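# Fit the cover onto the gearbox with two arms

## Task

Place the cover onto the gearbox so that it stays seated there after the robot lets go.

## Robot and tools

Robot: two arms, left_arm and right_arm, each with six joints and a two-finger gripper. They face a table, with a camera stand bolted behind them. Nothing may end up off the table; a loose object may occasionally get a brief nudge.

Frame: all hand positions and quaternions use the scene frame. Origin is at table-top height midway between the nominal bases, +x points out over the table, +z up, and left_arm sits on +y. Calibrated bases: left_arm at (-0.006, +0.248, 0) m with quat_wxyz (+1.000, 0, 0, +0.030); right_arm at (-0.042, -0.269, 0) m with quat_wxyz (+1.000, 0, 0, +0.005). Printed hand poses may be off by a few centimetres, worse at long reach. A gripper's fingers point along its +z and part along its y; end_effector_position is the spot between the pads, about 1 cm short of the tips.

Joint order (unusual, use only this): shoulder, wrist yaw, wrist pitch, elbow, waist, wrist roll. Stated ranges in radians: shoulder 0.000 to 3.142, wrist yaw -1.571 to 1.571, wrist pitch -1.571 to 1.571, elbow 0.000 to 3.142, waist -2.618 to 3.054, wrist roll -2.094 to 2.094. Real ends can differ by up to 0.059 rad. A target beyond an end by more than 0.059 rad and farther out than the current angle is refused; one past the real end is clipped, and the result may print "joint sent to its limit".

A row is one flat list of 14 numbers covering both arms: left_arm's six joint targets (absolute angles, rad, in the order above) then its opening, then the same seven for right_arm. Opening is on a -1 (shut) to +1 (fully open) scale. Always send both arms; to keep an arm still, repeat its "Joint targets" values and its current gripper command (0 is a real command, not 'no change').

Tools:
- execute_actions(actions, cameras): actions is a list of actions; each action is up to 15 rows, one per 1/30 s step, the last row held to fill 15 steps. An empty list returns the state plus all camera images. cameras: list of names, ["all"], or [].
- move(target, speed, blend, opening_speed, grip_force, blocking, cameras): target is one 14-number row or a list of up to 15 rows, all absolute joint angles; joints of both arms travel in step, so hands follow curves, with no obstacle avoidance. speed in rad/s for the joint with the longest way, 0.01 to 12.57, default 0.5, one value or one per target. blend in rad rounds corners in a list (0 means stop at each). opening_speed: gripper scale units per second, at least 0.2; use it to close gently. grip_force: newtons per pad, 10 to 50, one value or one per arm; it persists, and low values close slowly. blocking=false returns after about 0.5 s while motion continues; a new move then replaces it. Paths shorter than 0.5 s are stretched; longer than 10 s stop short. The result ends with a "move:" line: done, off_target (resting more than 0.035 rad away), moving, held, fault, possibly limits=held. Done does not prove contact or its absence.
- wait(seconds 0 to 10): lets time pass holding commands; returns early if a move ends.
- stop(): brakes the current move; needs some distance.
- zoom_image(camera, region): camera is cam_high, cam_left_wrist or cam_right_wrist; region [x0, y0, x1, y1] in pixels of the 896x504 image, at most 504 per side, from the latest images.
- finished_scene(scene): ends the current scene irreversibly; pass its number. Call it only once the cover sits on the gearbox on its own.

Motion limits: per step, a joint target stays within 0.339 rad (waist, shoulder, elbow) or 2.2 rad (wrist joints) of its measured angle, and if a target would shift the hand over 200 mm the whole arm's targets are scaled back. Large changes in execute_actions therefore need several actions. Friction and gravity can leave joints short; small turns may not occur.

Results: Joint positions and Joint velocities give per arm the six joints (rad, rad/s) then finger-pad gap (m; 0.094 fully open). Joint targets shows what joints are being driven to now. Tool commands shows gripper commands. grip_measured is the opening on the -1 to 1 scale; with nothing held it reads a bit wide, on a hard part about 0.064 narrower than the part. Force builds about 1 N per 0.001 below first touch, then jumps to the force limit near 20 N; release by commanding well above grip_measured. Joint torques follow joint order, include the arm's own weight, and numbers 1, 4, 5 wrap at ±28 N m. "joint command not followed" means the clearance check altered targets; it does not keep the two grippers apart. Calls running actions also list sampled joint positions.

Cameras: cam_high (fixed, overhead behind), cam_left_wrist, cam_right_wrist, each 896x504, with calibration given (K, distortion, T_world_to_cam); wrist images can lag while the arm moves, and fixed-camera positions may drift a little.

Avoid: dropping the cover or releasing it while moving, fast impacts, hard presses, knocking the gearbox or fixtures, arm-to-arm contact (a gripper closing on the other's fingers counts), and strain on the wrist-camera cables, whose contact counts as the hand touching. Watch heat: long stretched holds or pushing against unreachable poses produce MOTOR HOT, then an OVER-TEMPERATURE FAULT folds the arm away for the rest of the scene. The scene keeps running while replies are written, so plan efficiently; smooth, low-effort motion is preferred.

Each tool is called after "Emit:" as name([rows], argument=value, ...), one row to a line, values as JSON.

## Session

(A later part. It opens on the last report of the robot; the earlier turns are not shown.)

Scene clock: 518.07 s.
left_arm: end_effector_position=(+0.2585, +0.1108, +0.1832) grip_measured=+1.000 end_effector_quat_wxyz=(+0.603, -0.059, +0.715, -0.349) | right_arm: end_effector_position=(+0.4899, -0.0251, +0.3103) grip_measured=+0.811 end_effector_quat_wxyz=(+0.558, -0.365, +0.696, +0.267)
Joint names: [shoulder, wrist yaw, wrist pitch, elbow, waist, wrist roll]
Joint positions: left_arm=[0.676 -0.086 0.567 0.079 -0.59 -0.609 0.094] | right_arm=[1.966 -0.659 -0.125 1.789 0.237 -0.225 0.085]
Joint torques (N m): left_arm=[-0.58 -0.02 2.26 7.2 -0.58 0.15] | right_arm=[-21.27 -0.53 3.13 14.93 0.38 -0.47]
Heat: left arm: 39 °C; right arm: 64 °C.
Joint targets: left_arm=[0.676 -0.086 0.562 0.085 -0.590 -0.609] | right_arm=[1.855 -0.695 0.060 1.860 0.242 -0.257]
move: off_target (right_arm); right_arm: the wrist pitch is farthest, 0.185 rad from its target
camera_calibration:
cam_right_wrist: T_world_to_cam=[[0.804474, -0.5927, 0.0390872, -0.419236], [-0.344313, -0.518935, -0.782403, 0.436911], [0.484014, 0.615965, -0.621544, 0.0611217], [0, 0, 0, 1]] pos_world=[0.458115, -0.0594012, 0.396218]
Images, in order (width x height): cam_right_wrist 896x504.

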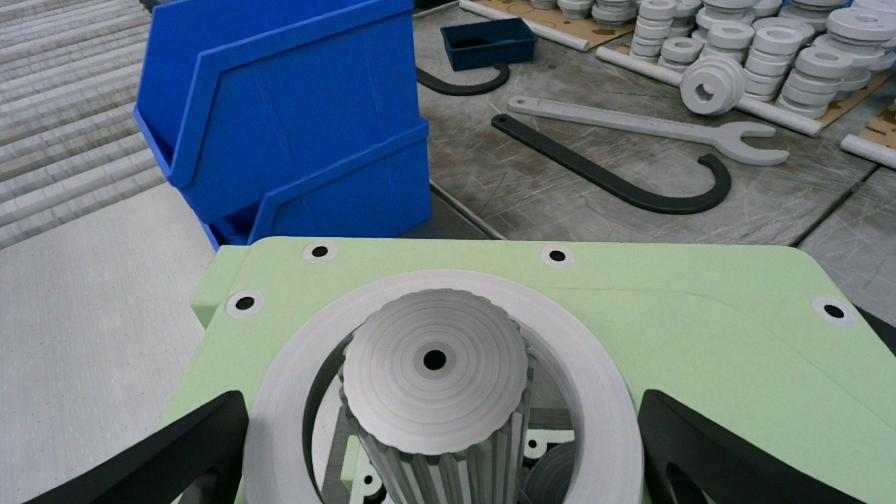

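Emit:
move(target=[0.676,-0.086,0.562,0.085,-0.590,-0.609,1.0,1.88,-0.695,0.25,1.58,0.241,-0.257,0.4], speed=0.3, cameras=["cam_right_wrist","cam_left_wrist"])

Emit:
zoom_image(camera="cam_right_wrist", region=[200, 252, 700, 504])

Scene clock: 533.00 s.
left_arm: end_effector_position=(+0.2585, +0.1108, +0.1832) grip_measured=+1.000 end_effector_quat_wxyz=(+0.603, -0.059, +0.715, -0.349) | right_arm: end_effector_position=(+0.4853, -0.0280, +0.2415) grip_measured=+0.811 end_effector_quat_wxyz=(+0.542, -0.359, +0.712, +0.266)
Joint names: [shoulder, wrist yaw, wrist pitch, elbow, waist, wrist roll]
Joint positions: left_arm=[0.676 -0.086 0.567 0.079 -0.59 -0.609 0.094] | right_arm=[1.966 -0.647 0.065 1.554 0.237 -0.225 0.085]
Joint torques (N m): left_arm=[-0.62 -0.02 2.25 7.17 -0.54 0.16] | right_arm=[-18.99 -0.67 3.12 10.71 0.23 -0.47]
Heat: left arm: 39 °C; right arm: 65 °C.
Joint targets: left_arm=[0.676 -0.086 0.562 0.085 -0.590 -0.609] | right_arm=[1.880 -0.695 0.250 1.580 0.241 -0.257]
move: off_target (right_arm); right_arm: the wrist pitch is farthest, 0.185 rad from its target
camera_calibration:
cam_left_wrist: T_world_to_cam=[[-0.350083, -0.734925, 0.580799, 0.0629315], [-0.628237, -0.275698, -0.727536, 0.363846], [0.694809, -0.619578, -0.36519, 0.0470236], [0, 0, 0, 1]] pos_world=[0.217941, 0.175696, 0.245333]
cam_right_wrist: T_world_to_cam=[[0.798788, -0.601465, 0.0133225, -0.405881], [-0.383817, -0.526538, -0.75858, 0.393196], [0.463274, 0.600831, -0.651444, 0.0391172], [0, 0, 0, 1]] pos_world=[0.457006, -0.0605931, 0.329161]
Images, in order (width x height): cam_left_wrist 896x504, cam_right_wrist 896x504.

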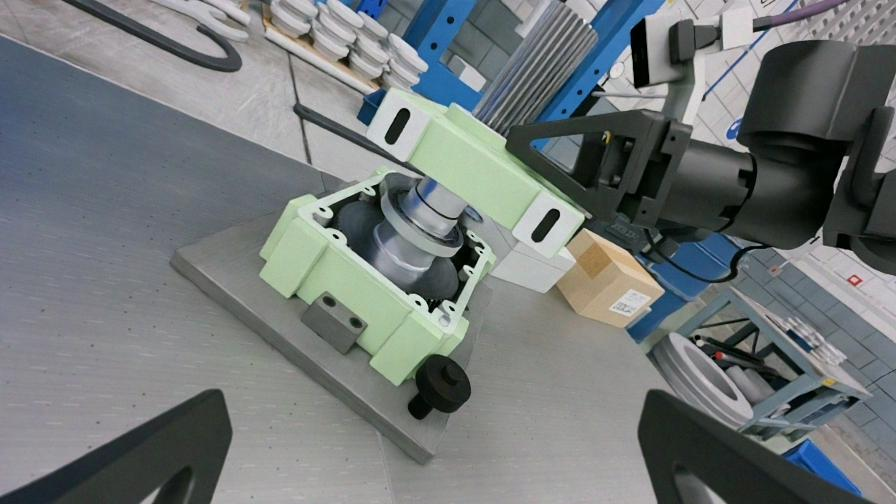

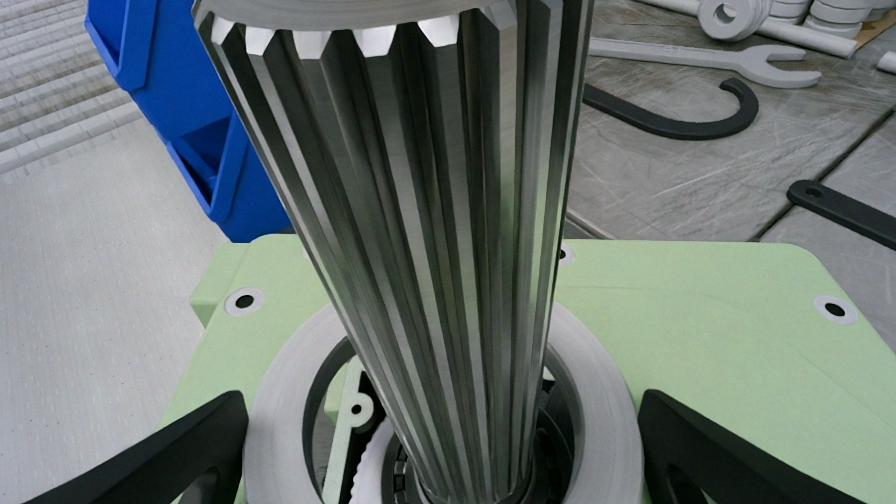

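Scaled by 1.008 from the camera's 896x504 image, which has a finer 1280x720 frame.

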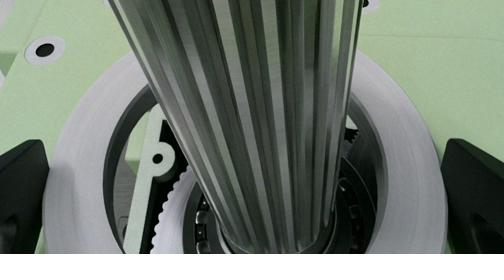

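Emit:
move(target=[0.676,-0.086,0.562,0.085,-0.590,-0.609,1.0,1.88,-0.695,0.365,1.57,0.241,-0.262,0.4], speed=0.3, cameras=["cam_right_wrist","cam_left_wrist"])

Emit:
zoom_image(camera="cam_right_wrist", region=[200, 252, 700, 504])

Scene clock: 543.27 s.
left_arm: end_effector_position=(+0.2585, +0.1108, +0.1832) grip_measured=+1.000 end_effector_quat_wxyz=(+0.603, -0.059, +0.715, -0.349) | right_arm: end_effector_position=(+0.4899, -0.0269, +0.2551) grip_measured=+0.811 end_effector_quat_wxyz=(+0.573, -0.364, +0.687, +0.259)
Joint names: [shoulder, wrist yaw, wrist pitch, elbow, waist, wrist roll]
Joint positions: left_arm=[0.676 -0.086 0.567 0.079 -0.59 -0.609 0.094] | right_arm=[1.966 -0.647 0.16 1.541 0.237 -0.225 0.085]
Joint torques (N m): left_arm=[-0.58 -0.02 2.25 7.27 -0.61 0.15] | right_arm=[-18.97 -0.61 3.32 10.95 0.23 -0.53]
Heat: left arm: 39 °C; right arm: 70 °C.
Joint targets: left_arm=[0.676 -0.086 0.562 0.085 -0.590 -0.609] | right_arm=[1.880 -0.695 0.365 1.570 0.241 -0.262]
move: off_target (right_arm); right_arm: the wrist pitch is farthest, 0.205 rad from its target
camera_calibration:
cam_left_wrist: T_world_to_cam=[[-0.350083, -0.734925, 0.580799, 0.0629315], [-0.628237, -0.275698, -0.727536, 0.363846], [0.694809, -0.619578, -0.36519, 0.0470236], [0, 0, 0, 1]] pos_world=[0.217941, 0.175696, 0.245333]
cam_right_wrist: T_world_to_cam=[[0.795619, -0.602273, 0.06525, -0.42074], [-0.321326, -0.510864, -0.79735, 0.385596], [0.513557, 0.61342, -0.599979, 0.00776919], [0, 0, 0, 1]] pos_world=[0.454661, -0.0611793, 0.339569]
Images, in order (width x height): cam_left_wrist 896x504, cam_right_wrist 896x504.

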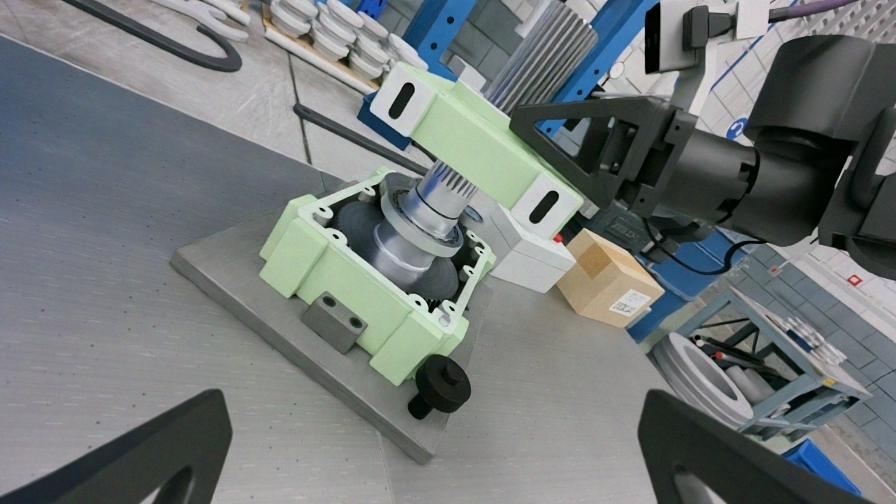

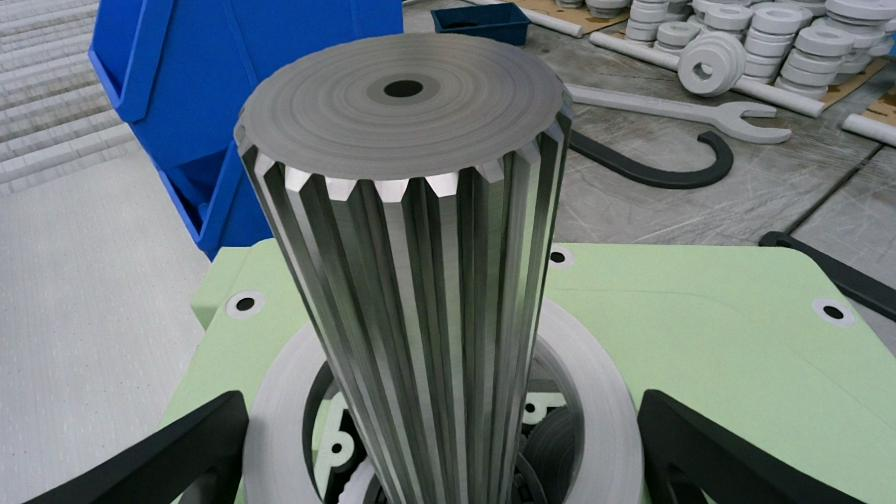

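Scaled by 1.008 from the camera's 896x504 image, which has a finer 1280x720 frame.

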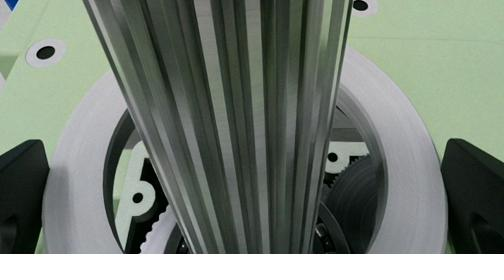

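Emit:
move(target=[0.676,-0.086,0.562,0.085,-0.590,-0.609,1.0,1.965,-0.695,0.565,1.42,0.241,-0.325,0.4], speed=0.3, cameras=["cam_right_wrist","cam_left_wrist"])

Emit:
zoom_image(camera="cam_right_wrist", region=[200, 252, 700, 504])

Emit:
zoom_image(camera="cam_left_wrist", region=[240, 80, 600, 400])

Scene clock: 569.60 s.
left_arm: end_effector_position=(+0.2585, +0.1108, +0.1832) grip_measured=+1.000 end_effector_quat_wxyz=(+0.603, -0.059, +0.715, -0.349) | right_arm: end_effector_position=(+0.4872, -0.0275, +0.1977) grip_measured=+0.811 end_effector_quat_wxyz=(+0.578, -0.384, +0.678, +0.242)
Joint names: [shoulder, wrist yaw, wrist pitch, elbow, waist, wrist roll]
Joint positions: left_arm=[0.676 -0.086 0.567 0.079 -0.59 -0.609 0.094] | right_arm=[2.018 -0.647 0.361 1.385 0.237 -0.286 0.085]
Joint torques (N m): left_arm=[-0.54 -0.02 2.25 7.16 -0.57 0.15] | right_arm=[-16.17 -0.6 3.32 11.11 0.21 -0.55]
Heat: left arm: 39 °C; right arm: 80 °C. Fold the right arm in close to its base, or ease its load, before you think long.
Joint targets: left_arm=[0.676 -0.086 0.562 0.085 -0.590 -0.609] | right_arm=[1.965 -0.695 0.565 1.420 0.241 -0.325]
MOTOR HOT: the wrist pitch of the right arm reports 80 °C; the controller's stop level is 90 °C. To cool a motor, set the load down, stop pushing, or move to a pose that needs little force.
move: off_target (right_arm); right_arm: the wrist pitch is farthest, 0.204 rad from its target
camera_calibration:
cam_left_wrist: T_world_to_cam=[[-0.350083, -0.734925, 0.580799, 0.0629315], [-0.628237, -0.275698, -0.727536, 0.363846], [0.694809, -0.619578, -0.36519, 0.0470236], [0, 0, 0, 1]] pos_world=[0.217941, 0.175696, 0.245333]
cam_right_wrist: T_world_to_cam=[[0.799644, -0.588486, 0.119385, -0.427553], [-0.283265, -0.544996, -0.789139, 0.317474], [0.529462, 0.597213, -0.602501, -0.0325813], [0, 0, 0, 1]] pos_world=[0.44907, -0.0591293, 0.281944]
Images, in order (width x height): cam_left_wrist 896x504, cam_right_wrist 896x504.

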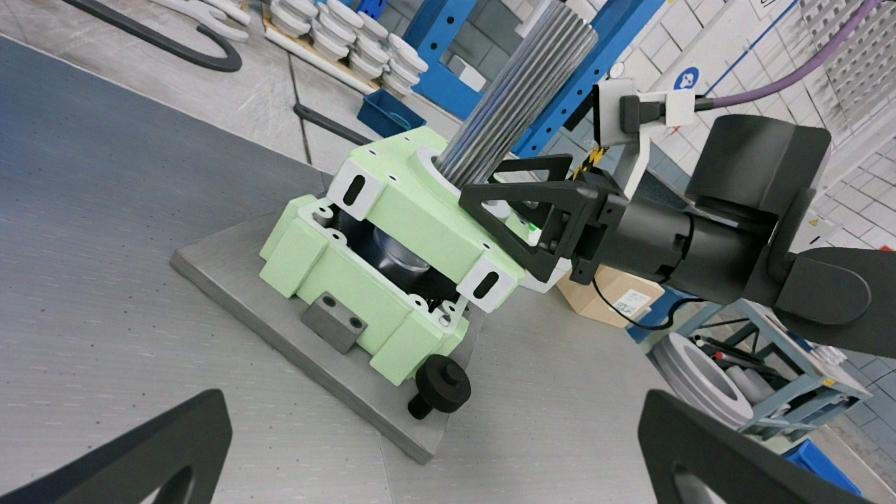

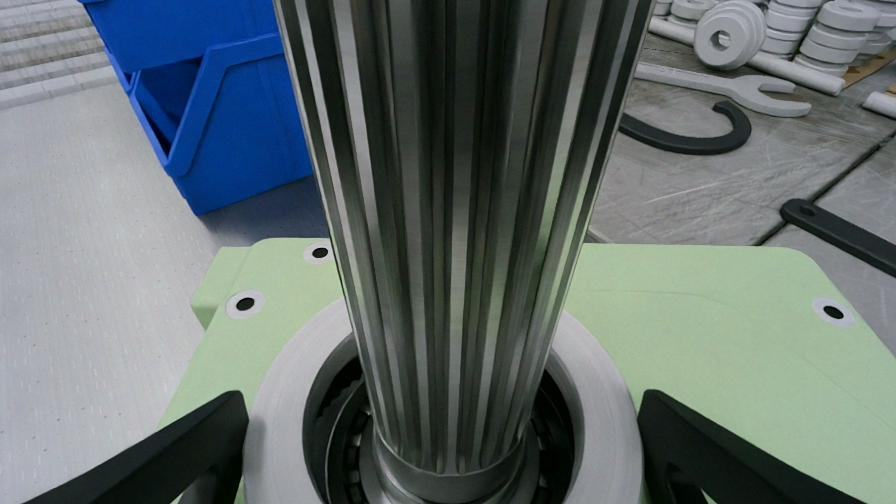

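Scaled by 1.008 from the camera's 896x504 image, which has a finer 1280x720 frame.

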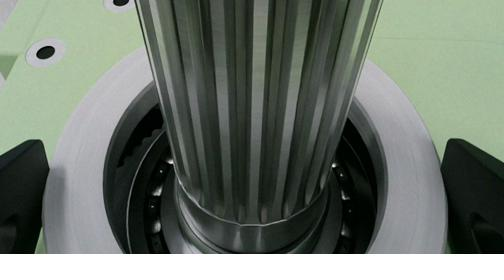

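Scaled by 1.400 from the camera's 896x504 image, which has a finer 1280x720 frame.

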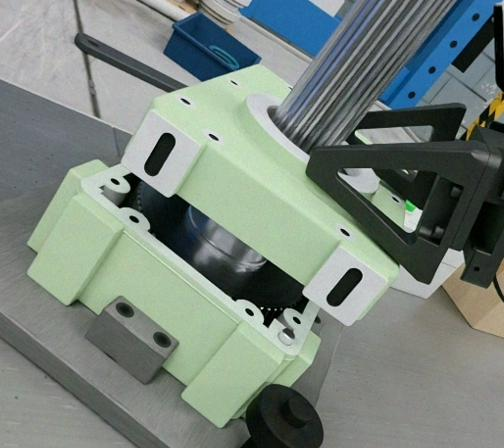

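Emit:
move(target=[0.676,-0.086,0.562,0.085,-0.590,-0.609,1.0,2.005,-0.695,0.61,1.375,0.241,-0.325,0.4], speed=0.2, cameras=["cam_right_wrist","cam_left_wrist"])

Emit:
zoom_image(camera="cam_left_wrist", region=[240, 80, 600, 400])

Scene clock: 580.60 s.
left_arm: end_effector_position=(+0.2585, +0.1108, +0.1832) grip_measured=+1.000 end_effector_quat_wxyz=(+0.603, -0.059, +0.715, -0.349) | right_arm: end_effector_position=(+0.4871, -0.0276, +0.1773) grip_measured=+0.811 end_effector_quat_wxyz=(+0.577, -0.387, +0.678, +0.240)
Joint names: [shoulder, wrist yaw, wrist pitch, elbow, waist, wrist roll]
Joint positions: left_arm=[0.676 -0.086 0.567 0.079 -0.59 -0.609 0.094] | right_arm=[2.049 -0.647 0.423 1.348 0.237 -0.295 0.085]
Joint torques (N m): left_arm=[-0.57 -0.02 2.25 7.24 -0.58 0.16] | right_arm=[-15.31 -0.61 3.16 10.22 0.21 -0.44]
Heat: left arm: 39 °C; right arm: 83 °C. Fold the right arm in close to its base, or ease its load, before you think long.
Joint targets: left_arm=[0.676 -0.086 0.562 0.085 -0.590 -0.609] | right_arm=[2.005 -0.695 0.610 1.375 0.241 -0.325]
MOTOR HOT: still on. The wrist pitch of the right arm reports 83 °C.
move: off_target (right_arm); right_arm: the wrist pitch is farthest, 0.187 rad from its target
camera_calibration:
cam_left_wrist: T_world_to_cam=[[-0.350083, -0.734925, 0.580799, 0.0629315], [-0.628237, -0.275698, -0.727536, 0.363846], [0.694809, -0.619578, -0.36519, 0.0470236], [0, 0, 0, 1]] pos_world=[0.217941, 0.175696, 0.245333]
cam_right_wrist: T_world_to_cam=[[0.80058, -0.586188, 0.12432, -0.426266], [-0.281242, -0.550767, -0.785849, 0.299626], [0.529127, 0.594171, -0.605793, -0.0441123], [0, 0, 0, 1]] pos_world=[0.448868, -0.0586379, 0.261731]
Images, in order (width x height): cam_left_wrist 896x504, cam_right_wrist 896x504.

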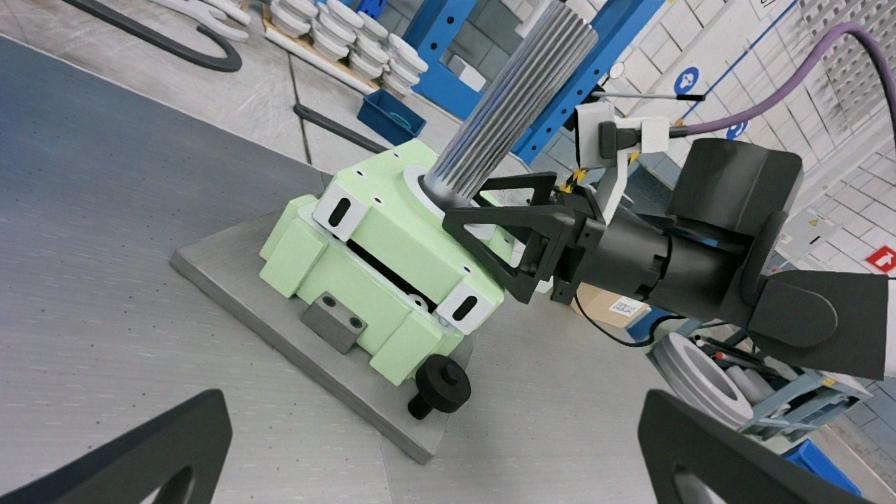

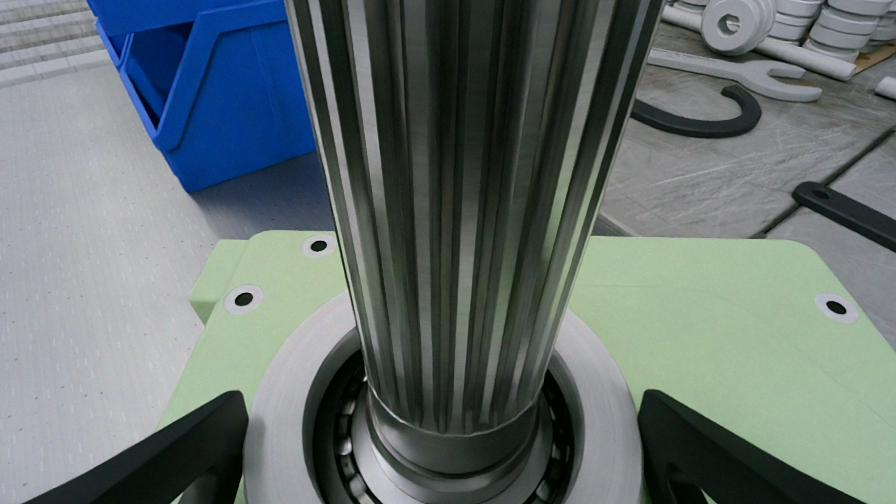

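Scaled by 1.400 from the camera's 896x504 image, which has a finer 1280x720 frame.

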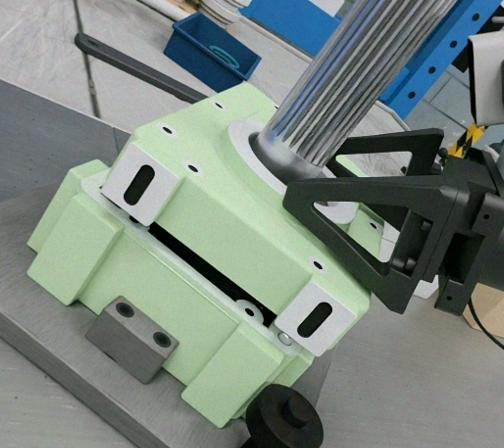

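Emit:
move(target=[0.676,-0.086,0.562,0.085,-0.590,-0.609,1.0,2.05,-0.66,0.56,1.355,0.239,-0.30,0.4], speed=0.1, cameras=["cam_right_wrist","cam_left_wrist"])

Emit:
zoom_image(camera="cam_left_wrist", region=[240, 80, 600, 400])

Scene clock: 591.73 s.
left_arm: end_effector_position=(+0.2585, +0.1108, +0.1832) grip_measured=+1.000 end_effector_quat_wxyz=(+0.603, -0.059, +0.715, -0.349) | right_arm: end_effector_position=(+0.4889, -0.0272, +0.1712) grip_measured=+0.811 end_effector_quat_wxyz=(+0.575, -0.383, +0.681, +0.243)
Joint names: [shoulder, wrist yaw, wrist pitch, elbow, waist, wrist roll]
Joint positions: left_arm=[0.676 -0.086 0.567 0.079 -0.59 -0.609 0.094] | right_arm=[2.065 -0.647 0.437 1.348 0.237 -0.286 0.085]
Joint torques (N m): left_arm=[-0.62 -0.02 2.26 7.25 -0.59 0.17] | right_arm=[-12.97 -0.29 2.59 8.29 0.01 -0.25]
Heat: left arm: 39 °C; right arm: 82 °C. Fold the right arm in close to its base, or ease its load, before you think long.
Joint targets: left_arm=[0.676 -0.086 0.562 0.085 -0.590 -0.609] | right_arm=[2.050 -0.660 0.560 1.355 0.239 -0.300]
MOTOR HOT: still on. The wrist pitch of the right arm reports 82 °C.
move: off_target (right_arm); right_arm: the wrist pitch is farthest, 0.123 rad from its target
camera_calibration:
cam_left_wrist: T_world_to_cam=[[-0.350083, -0.734925, 0.580799, 0.0629315], [-0.628237, -0.275698, -0.727536, 0.363846], [0.694809, -0.619578, -0.36519, 0.0470236], [0, 0, 0, 1]] pos_world=[0.217941, 0.175696, 0.245333]
cam_right_wrist: T_world_to_cam=[[0.800351, -0.588583, 0.11405, -0.424939], [-0.289806, -0.546346, -0.785823, 0.299831], [0.524833, 0.595883, -0.607844, -0.0464351], [0, 0, 0, 1]] pos_world=[0.451364, -0.0586303, 0.255853]
Images, in order (width x height): cam_left_wrist 896x504, cam_right_wrist 896x504.

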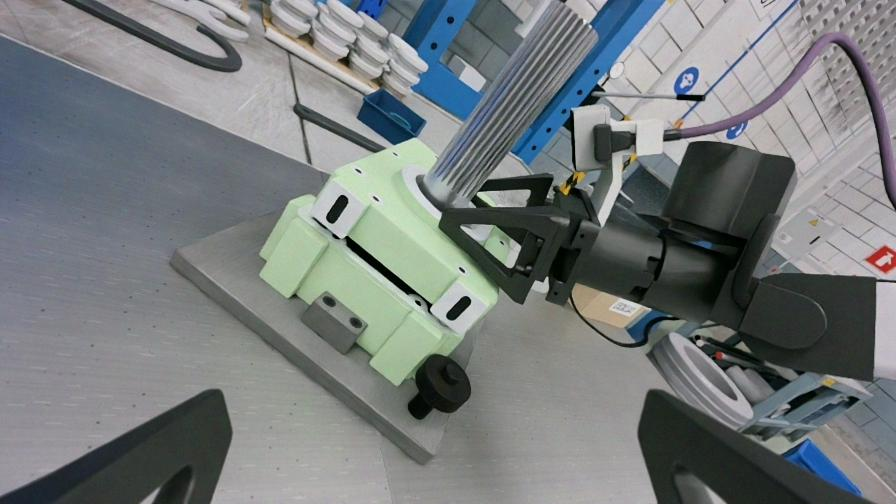

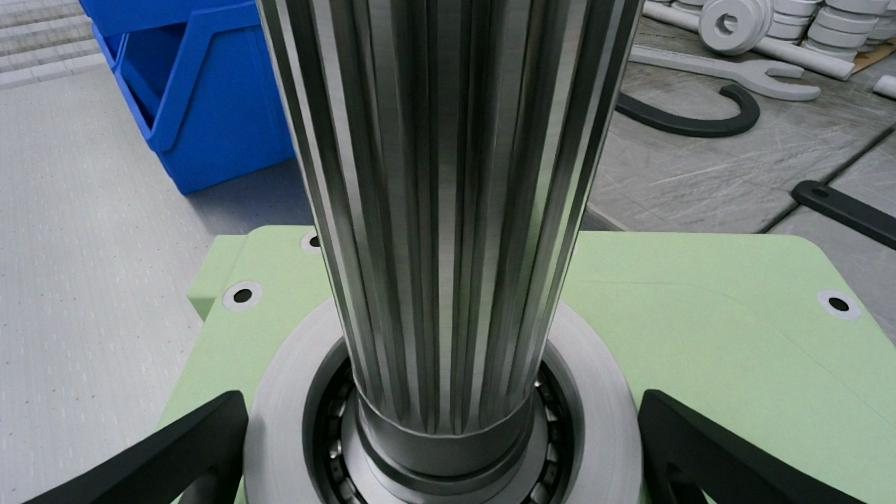

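Scaled by 1.400 from the camera's 896x504 image, which has a finer 1280x720 frame.

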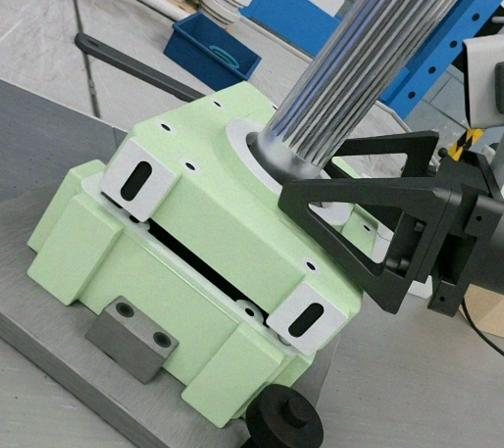

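Emit:
move(target=[0.676,-0.086,0.562,0.085,-0.590,-0.609,1.0,2.075,-0.65,0.49,1.345,0.239,-0.29,0.4], speed=0.1, cameras=["cam_right_wrist","cam_left_wrist"])

Emit:
zoom_image(camera="cam_left_wrist", region=[240, 80, 600, 400])

Scene clock: 597.73 s.
left_arm: end_effector_position=(+0.2585, +0.1108, +0.1832) grip_measured=+1.000 end_effector_quat_wxyz=(+0.603, -0.059, +0.715, -0.349) | right_arm: end_effector_position=(+0.4891, -0.0271, +0.1688) grip_measured=+0.811 end_effector_quat_wxyz=(+0.573, -0.382, +0.683, +0.244)
Joint names: [shoulder, wrist yaw, wrist pitch, elbow, waist, wrist roll]
Joint positions: left_arm=[0.676 -0.086 0.567 0.079 -0.59 -0.609 0.094] | right_arm=[2.069 -0.647 0.436 1.348 0.237 -0.283 0.085]
Joint torques (N m): left_arm=[-0.54 -0.03 2.24 7.23 -0.57 0.15] | right_arm=[-11.15 -0.2 1.96 7.35 0.02 -0.17]
Heat: left arm: 39 °C; right arm: 76 °C. Fold the right arm in close to its base, or ease its load, before you think long.
Joint targets: left_arm=[0.676 -0.086 0.562 0.085 -0.590 -0.609] | right_arm=[2.075 -0.650 0.490 1.345 0.239 -0.290]
MOTOR HOT: still on. The wrist pitch of the right arm reports 76 °C.
move: off_target (right_arm); right_arm: the wrist pitch is farthest, 0.054 rad from its target
camera_calibration:
cam_left_wrist: T_world_to_cam=[[-0.350083, -0.734925, 0.580799, 0.0629315], [-0.628237, -0.275698, -0.727536, 0.363846], [0.694809, -0.619578, -0.36519, 0.0470236], [0, 0, 0, 1]] pos_world=[0.217941, 0.175696, 0.245333]
cam_right_wrist: T_world_to_cam=[[0.800664, -0.58926, 0.108216, -0.424026], [-0.295563, -0.545613, -0.784187, 0.300574], [0.521134, 0.595886, -0.611015, -0.0457066], [0, 0, 0, 1]] pos_world=[0.45216, -0.0586286, 0.253665]
Images, in order (width x height): cam_left_wrist 896x504, cam_right_wrist 896x504.

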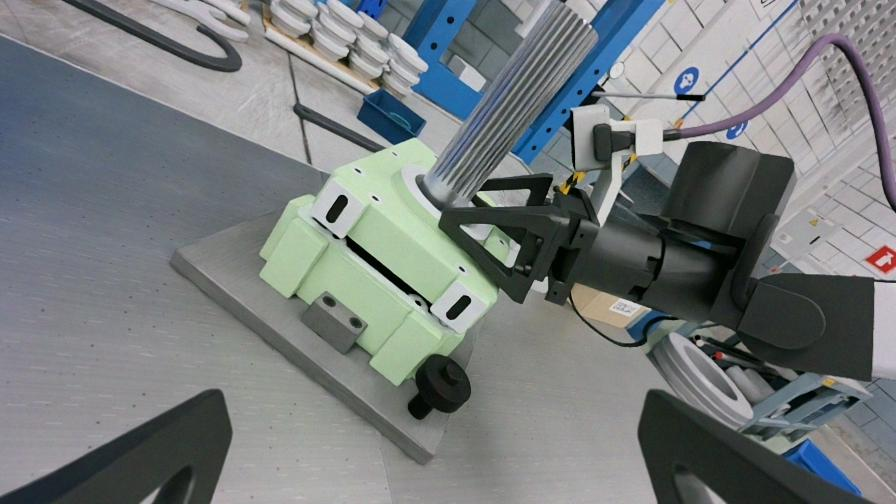

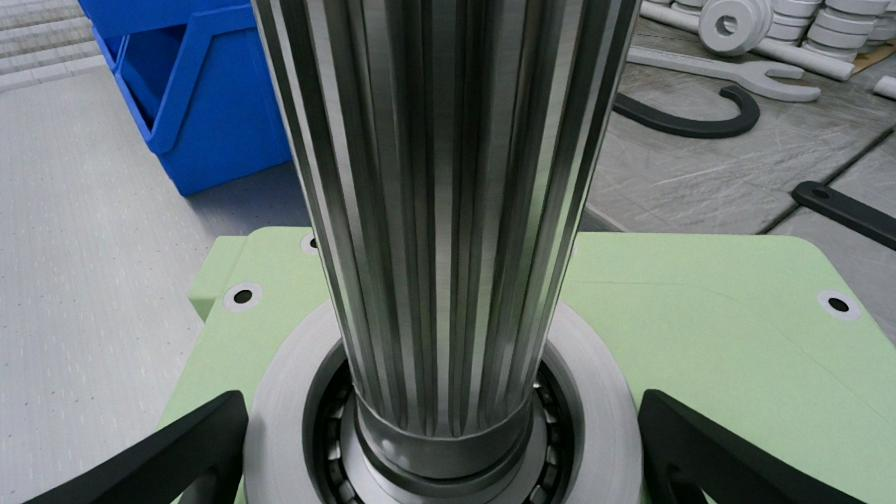

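Scaled by 1.400 from the camera's 896x504 image, which has a finer 1280x720 frame.

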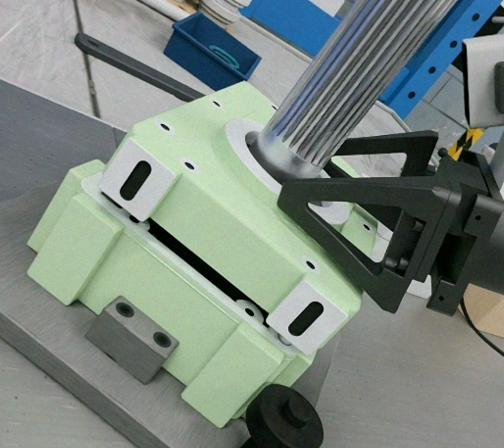

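Emit:
move(target=[0.676,-0.086,0.562,0.085,-0.590,-0.609,1.0,2.075,-0.65,0.45,1.345,0.239,-0.29,0.4], speed=0.2, cameras=["cam_right_wrist","cam_high"])

Emit:
zoom_image(camera="cam_right_wrist", region=[290, 320, 600, 504])

Emit:
zoom_image(camera="cam_high", region=[310, 170, 470, 330])

Scene clock: 621.87 s.
left_arm: end_effector_position=(+0.2585, +0.1108, +0.1832) grip_measured=+1.000 end_effector_quat_wxyz=(+0.603, -0.059, +0.715, -0.349) | right_arm: end_effector_position=(+0.4888, -0.0272, +0.1679) grip_measured=+0.811 end_effector_quat_wxyz=(+0.571, -0.382, +0.684, +0.244)
Joint names: [shoulder, wrist yaw, wrist pitch, elbow, waist, wrist roll]
Joint positions: left_arm=[0.676 -0.086 0.567 0.079 -0.59 -0.609 0.094] | right_arm=[2.069 -0.647 0.432 1.348 0.237 -0.283 0.085]
Joint torques (N m): left_arm=[-0.53 -0.02 2.25 7.2 -0.58 0.15] | right_arm=[-11.14 -0.19 1.64 7.35 0.02 -0.17]
Heat: left arm: 39 °C; right arm: 65 °C.
Joint targets: left_arm=[0.676 -0.086 0.562 0.085 -0.590 -0.609] | right_arm=[2.075 -0.650 0.450 1.345 0.239 -0.290]
MOTOR HOT: cleared for the motors of the right arm.
move: done
camera_calibration:
cam_right_wrist: T_world_to_cam=[[0.801152, -0.589123, 0.105306, -0.423446], [-0.298975, -0.546419, -0.78233, 0.301138], [0.51843, 0.595282, -0.613898, -0.0443236], [0, 0, 0, 1]] pos_world=[0.452256, -0.0585295, 0.25297]
Images, in order (width x height): cam_high 896x504, cam_right_wrist 896x504.

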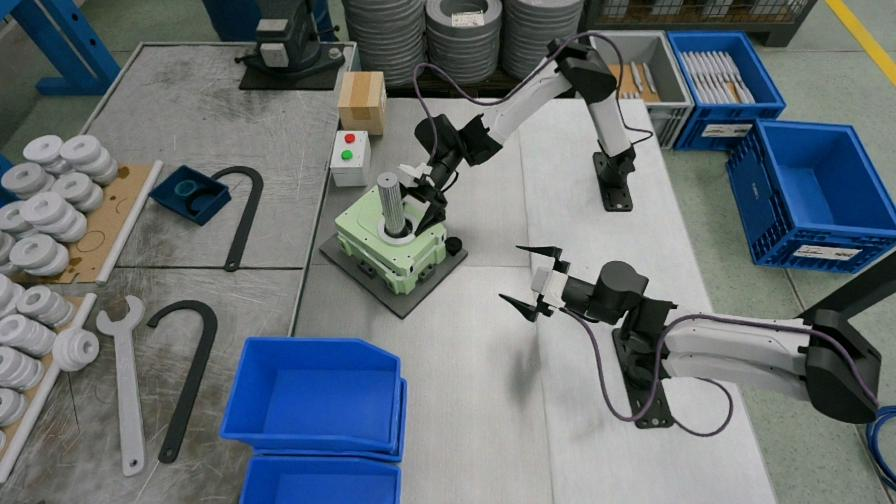

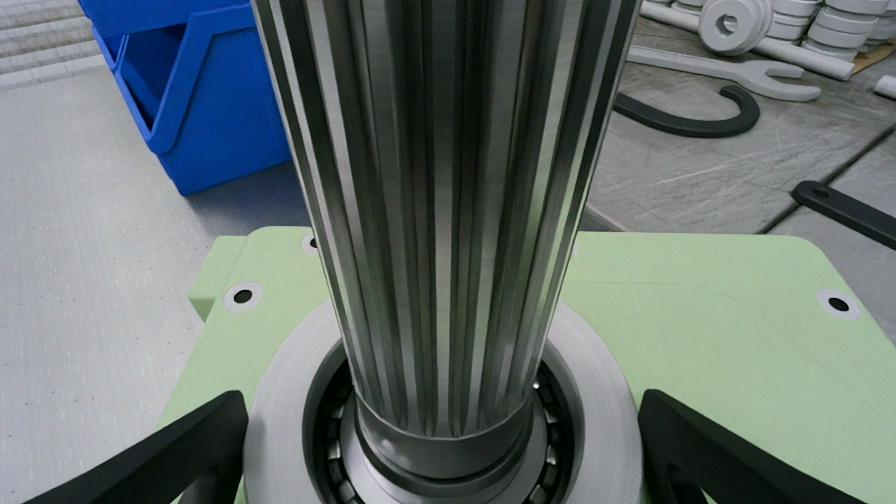

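Scaled by 1.626 from the camera's 896x504 image, which has a finer 1280x720 frame.

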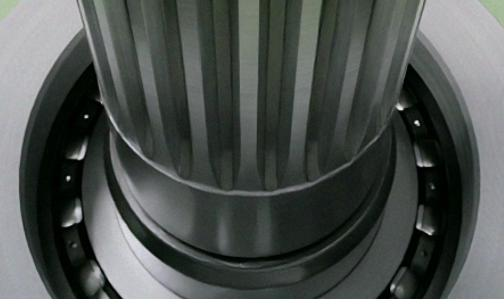

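Scaled by 3.150 from the camera's 896x504 image, which has a finer 1280x720 frame.

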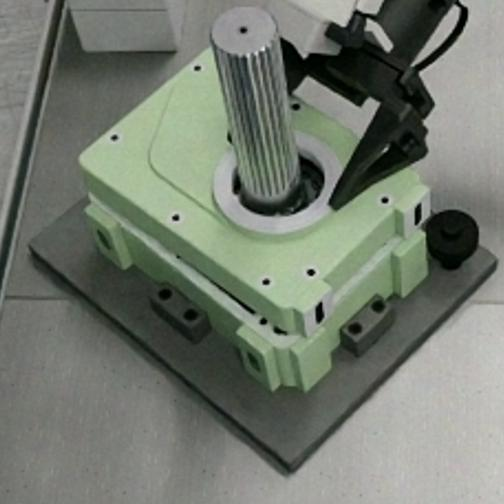

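Emit:
zoom_image(camera="cam_high", region=[330, 220, 455, 300])

Emit:
zoom_image(camera="cam_high", region=[330, 225, 400, 295])

Scaled by 4.032 from the camera's 896x504 image, which has a finer 1280x720 frame.

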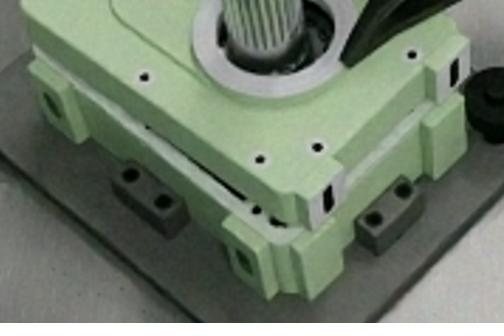

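Scaled by 7.200 from the camera's 896x504 image, which has a finer 1280x720 frame.

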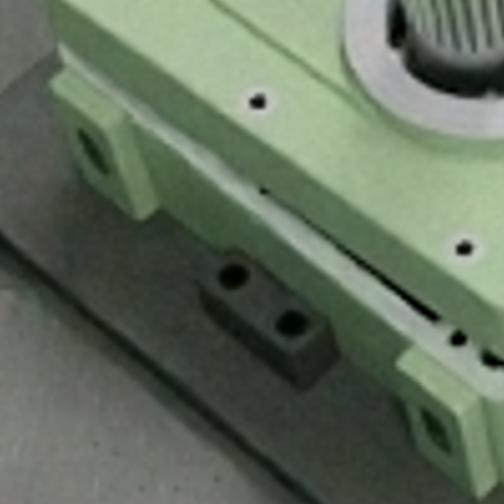

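Emit:
move([
  [0.676,-0.086,0.562,0.085,-0.590,-0.609,1.0,1.97,-0.65,0.64,1.37,0.239,-0.29,0.4],
  [0.676,-0.086,0.562,0.085,-0.590,-0.609,1.0,1.97,-0.605,0.66,1.365,0.253,-0.26,0.4],
], speed=0.3, cameras=["cam_right_wrist","cam_left_wrist","cam_high"])

Emit:
zoom_image(camera="cam_high", region=[330, 200, 455, 300])

Emit:
zoom_image(camera="cam_left_wrist", region=[240, 80, 600, 400])

Scene clock: 649.40 s.
left_arm: end_effector_position=(+0.2585, +0.1108, +0.1832) grip_measured=+1.000 end_effector_quat_wxyz=(+0.603, -0.059, +0.715, -0.349) | right_arm: end_effector_position=(+0.4928, -0.0236, +0.1738) grip_measured=+0.811 end_effector_quat_wxyz=(+0.584, -0.363, +0.686, +0.239)
Joint names: [shoulder, wrist yaw, wrist pitch, elbow, waist, wrist roll]
Joint positions: left_arm=[0.676 -0.086 0.567 0.079 -0.59 -0.609 0.094] | right_arm=[2.069 -0.599 0.479 1.342 0.253 -0.24 0.085]
Joint torques (N m): left_arm=[-0.58 -0.01 2.25 7.19 -0.62 0.16] | right_arm=[-20.48 -0.21 3.13 9.76 -0.16 -0.33]
Heat: left arm: 39 °C; right arm: 64 °C.
Joint targets: left_arm=[0.676 -0.086 0.562 0.085 -0.590 -0.609] | right_arm=[1.970 -0.605 0.660 1.365 0.253 -0.260]
move: off_target (right_arm); right_arm: the wrist pitch is farthest, 0.181 rad from its target
camera_calibration:
cam_left_wrist: T_world_to_cam=[[-0.350083, -0.734925, 0.580799, 0.0629315], [-0.628237, -0.275698, -0.727536, 0.363846], [0.694809, -0.619578, -0.36519, 0.0470236], [0, 0, 0, 1]] pos_world=[0.217941, 0.175696, 0.245333]
cam_right_wrist: T_world_to_cam=[[0.776098, -0.622852, 0.0986285, -0.412476], [-0.311933, -0.5151, -0.798354, 0.318858], [0.54806, 0.588836, -0.594056, -0.0630361], [0, 0, 0, 1]] pos_world=[0.454132, -0.0555499, 0.257796]

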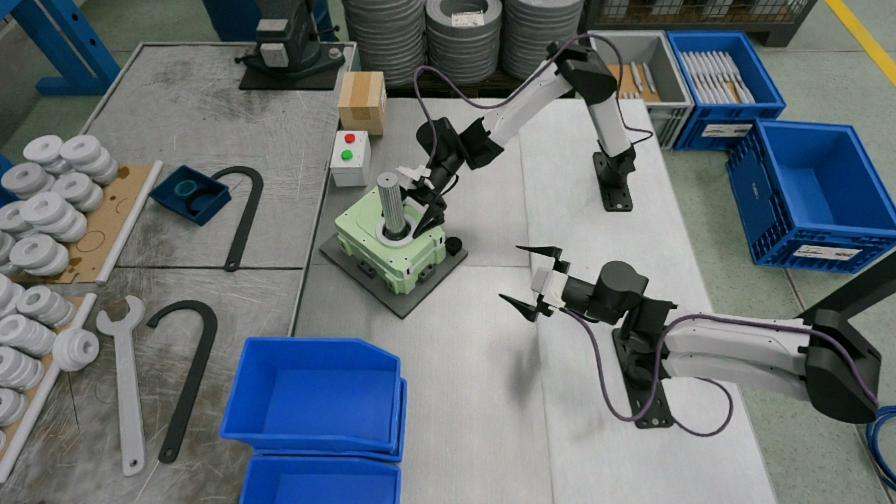

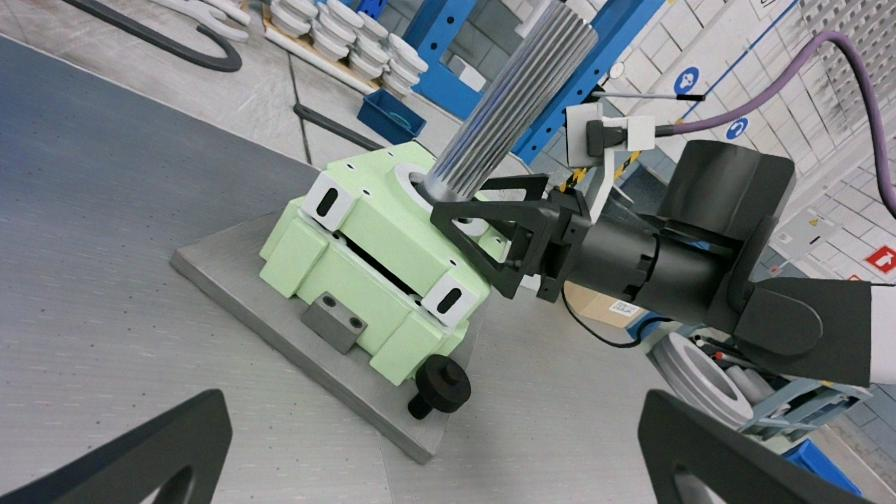

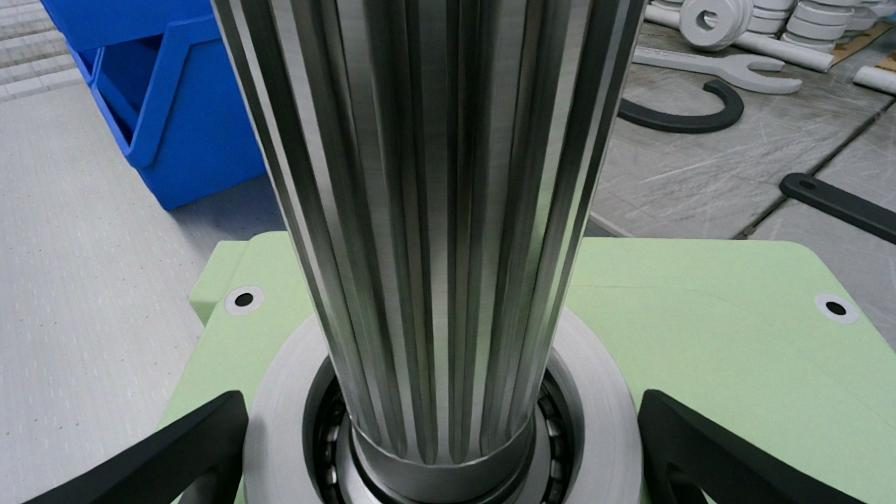

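Scaled by 4.032 from the camera's 896x504 image, which has a finer 1280x720 frame.

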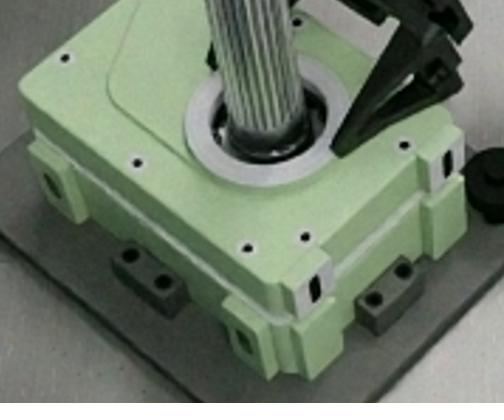

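Scaled by 1.400 from the camera's 896x504 image, which has a finer 1280x720 frame.

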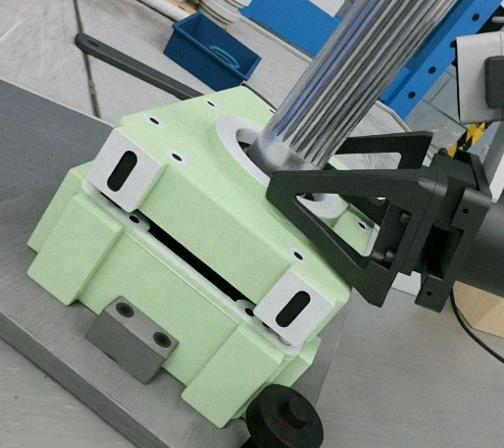

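Emit:
zoom_image(camera="cam_high", region=[330, 225, 400, 295])

Emit:
zoom_image(camera="cam_high", region=[385, 225, 455, 295])

Emit:
zoom_image(camera="cam_right_wrist", region=[290, 320, 600, 504])

Scaled by 7.200 from the camera's 896x504 image, which has a finer 1280x720 frame.

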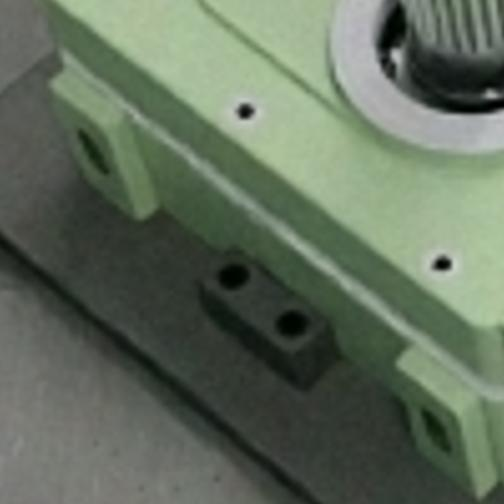

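Scaled by 7.200 from the camera's 896x504 image, which has a finer 1280x720 frame.

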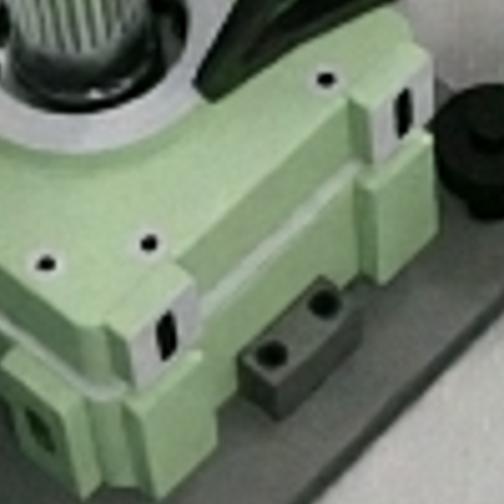

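Scaled by 1.626 from the camera's 896x504 image, which has a finer 1280x720 frame.

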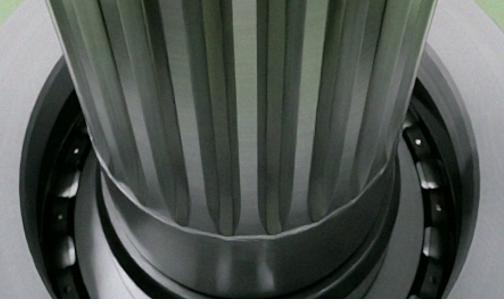

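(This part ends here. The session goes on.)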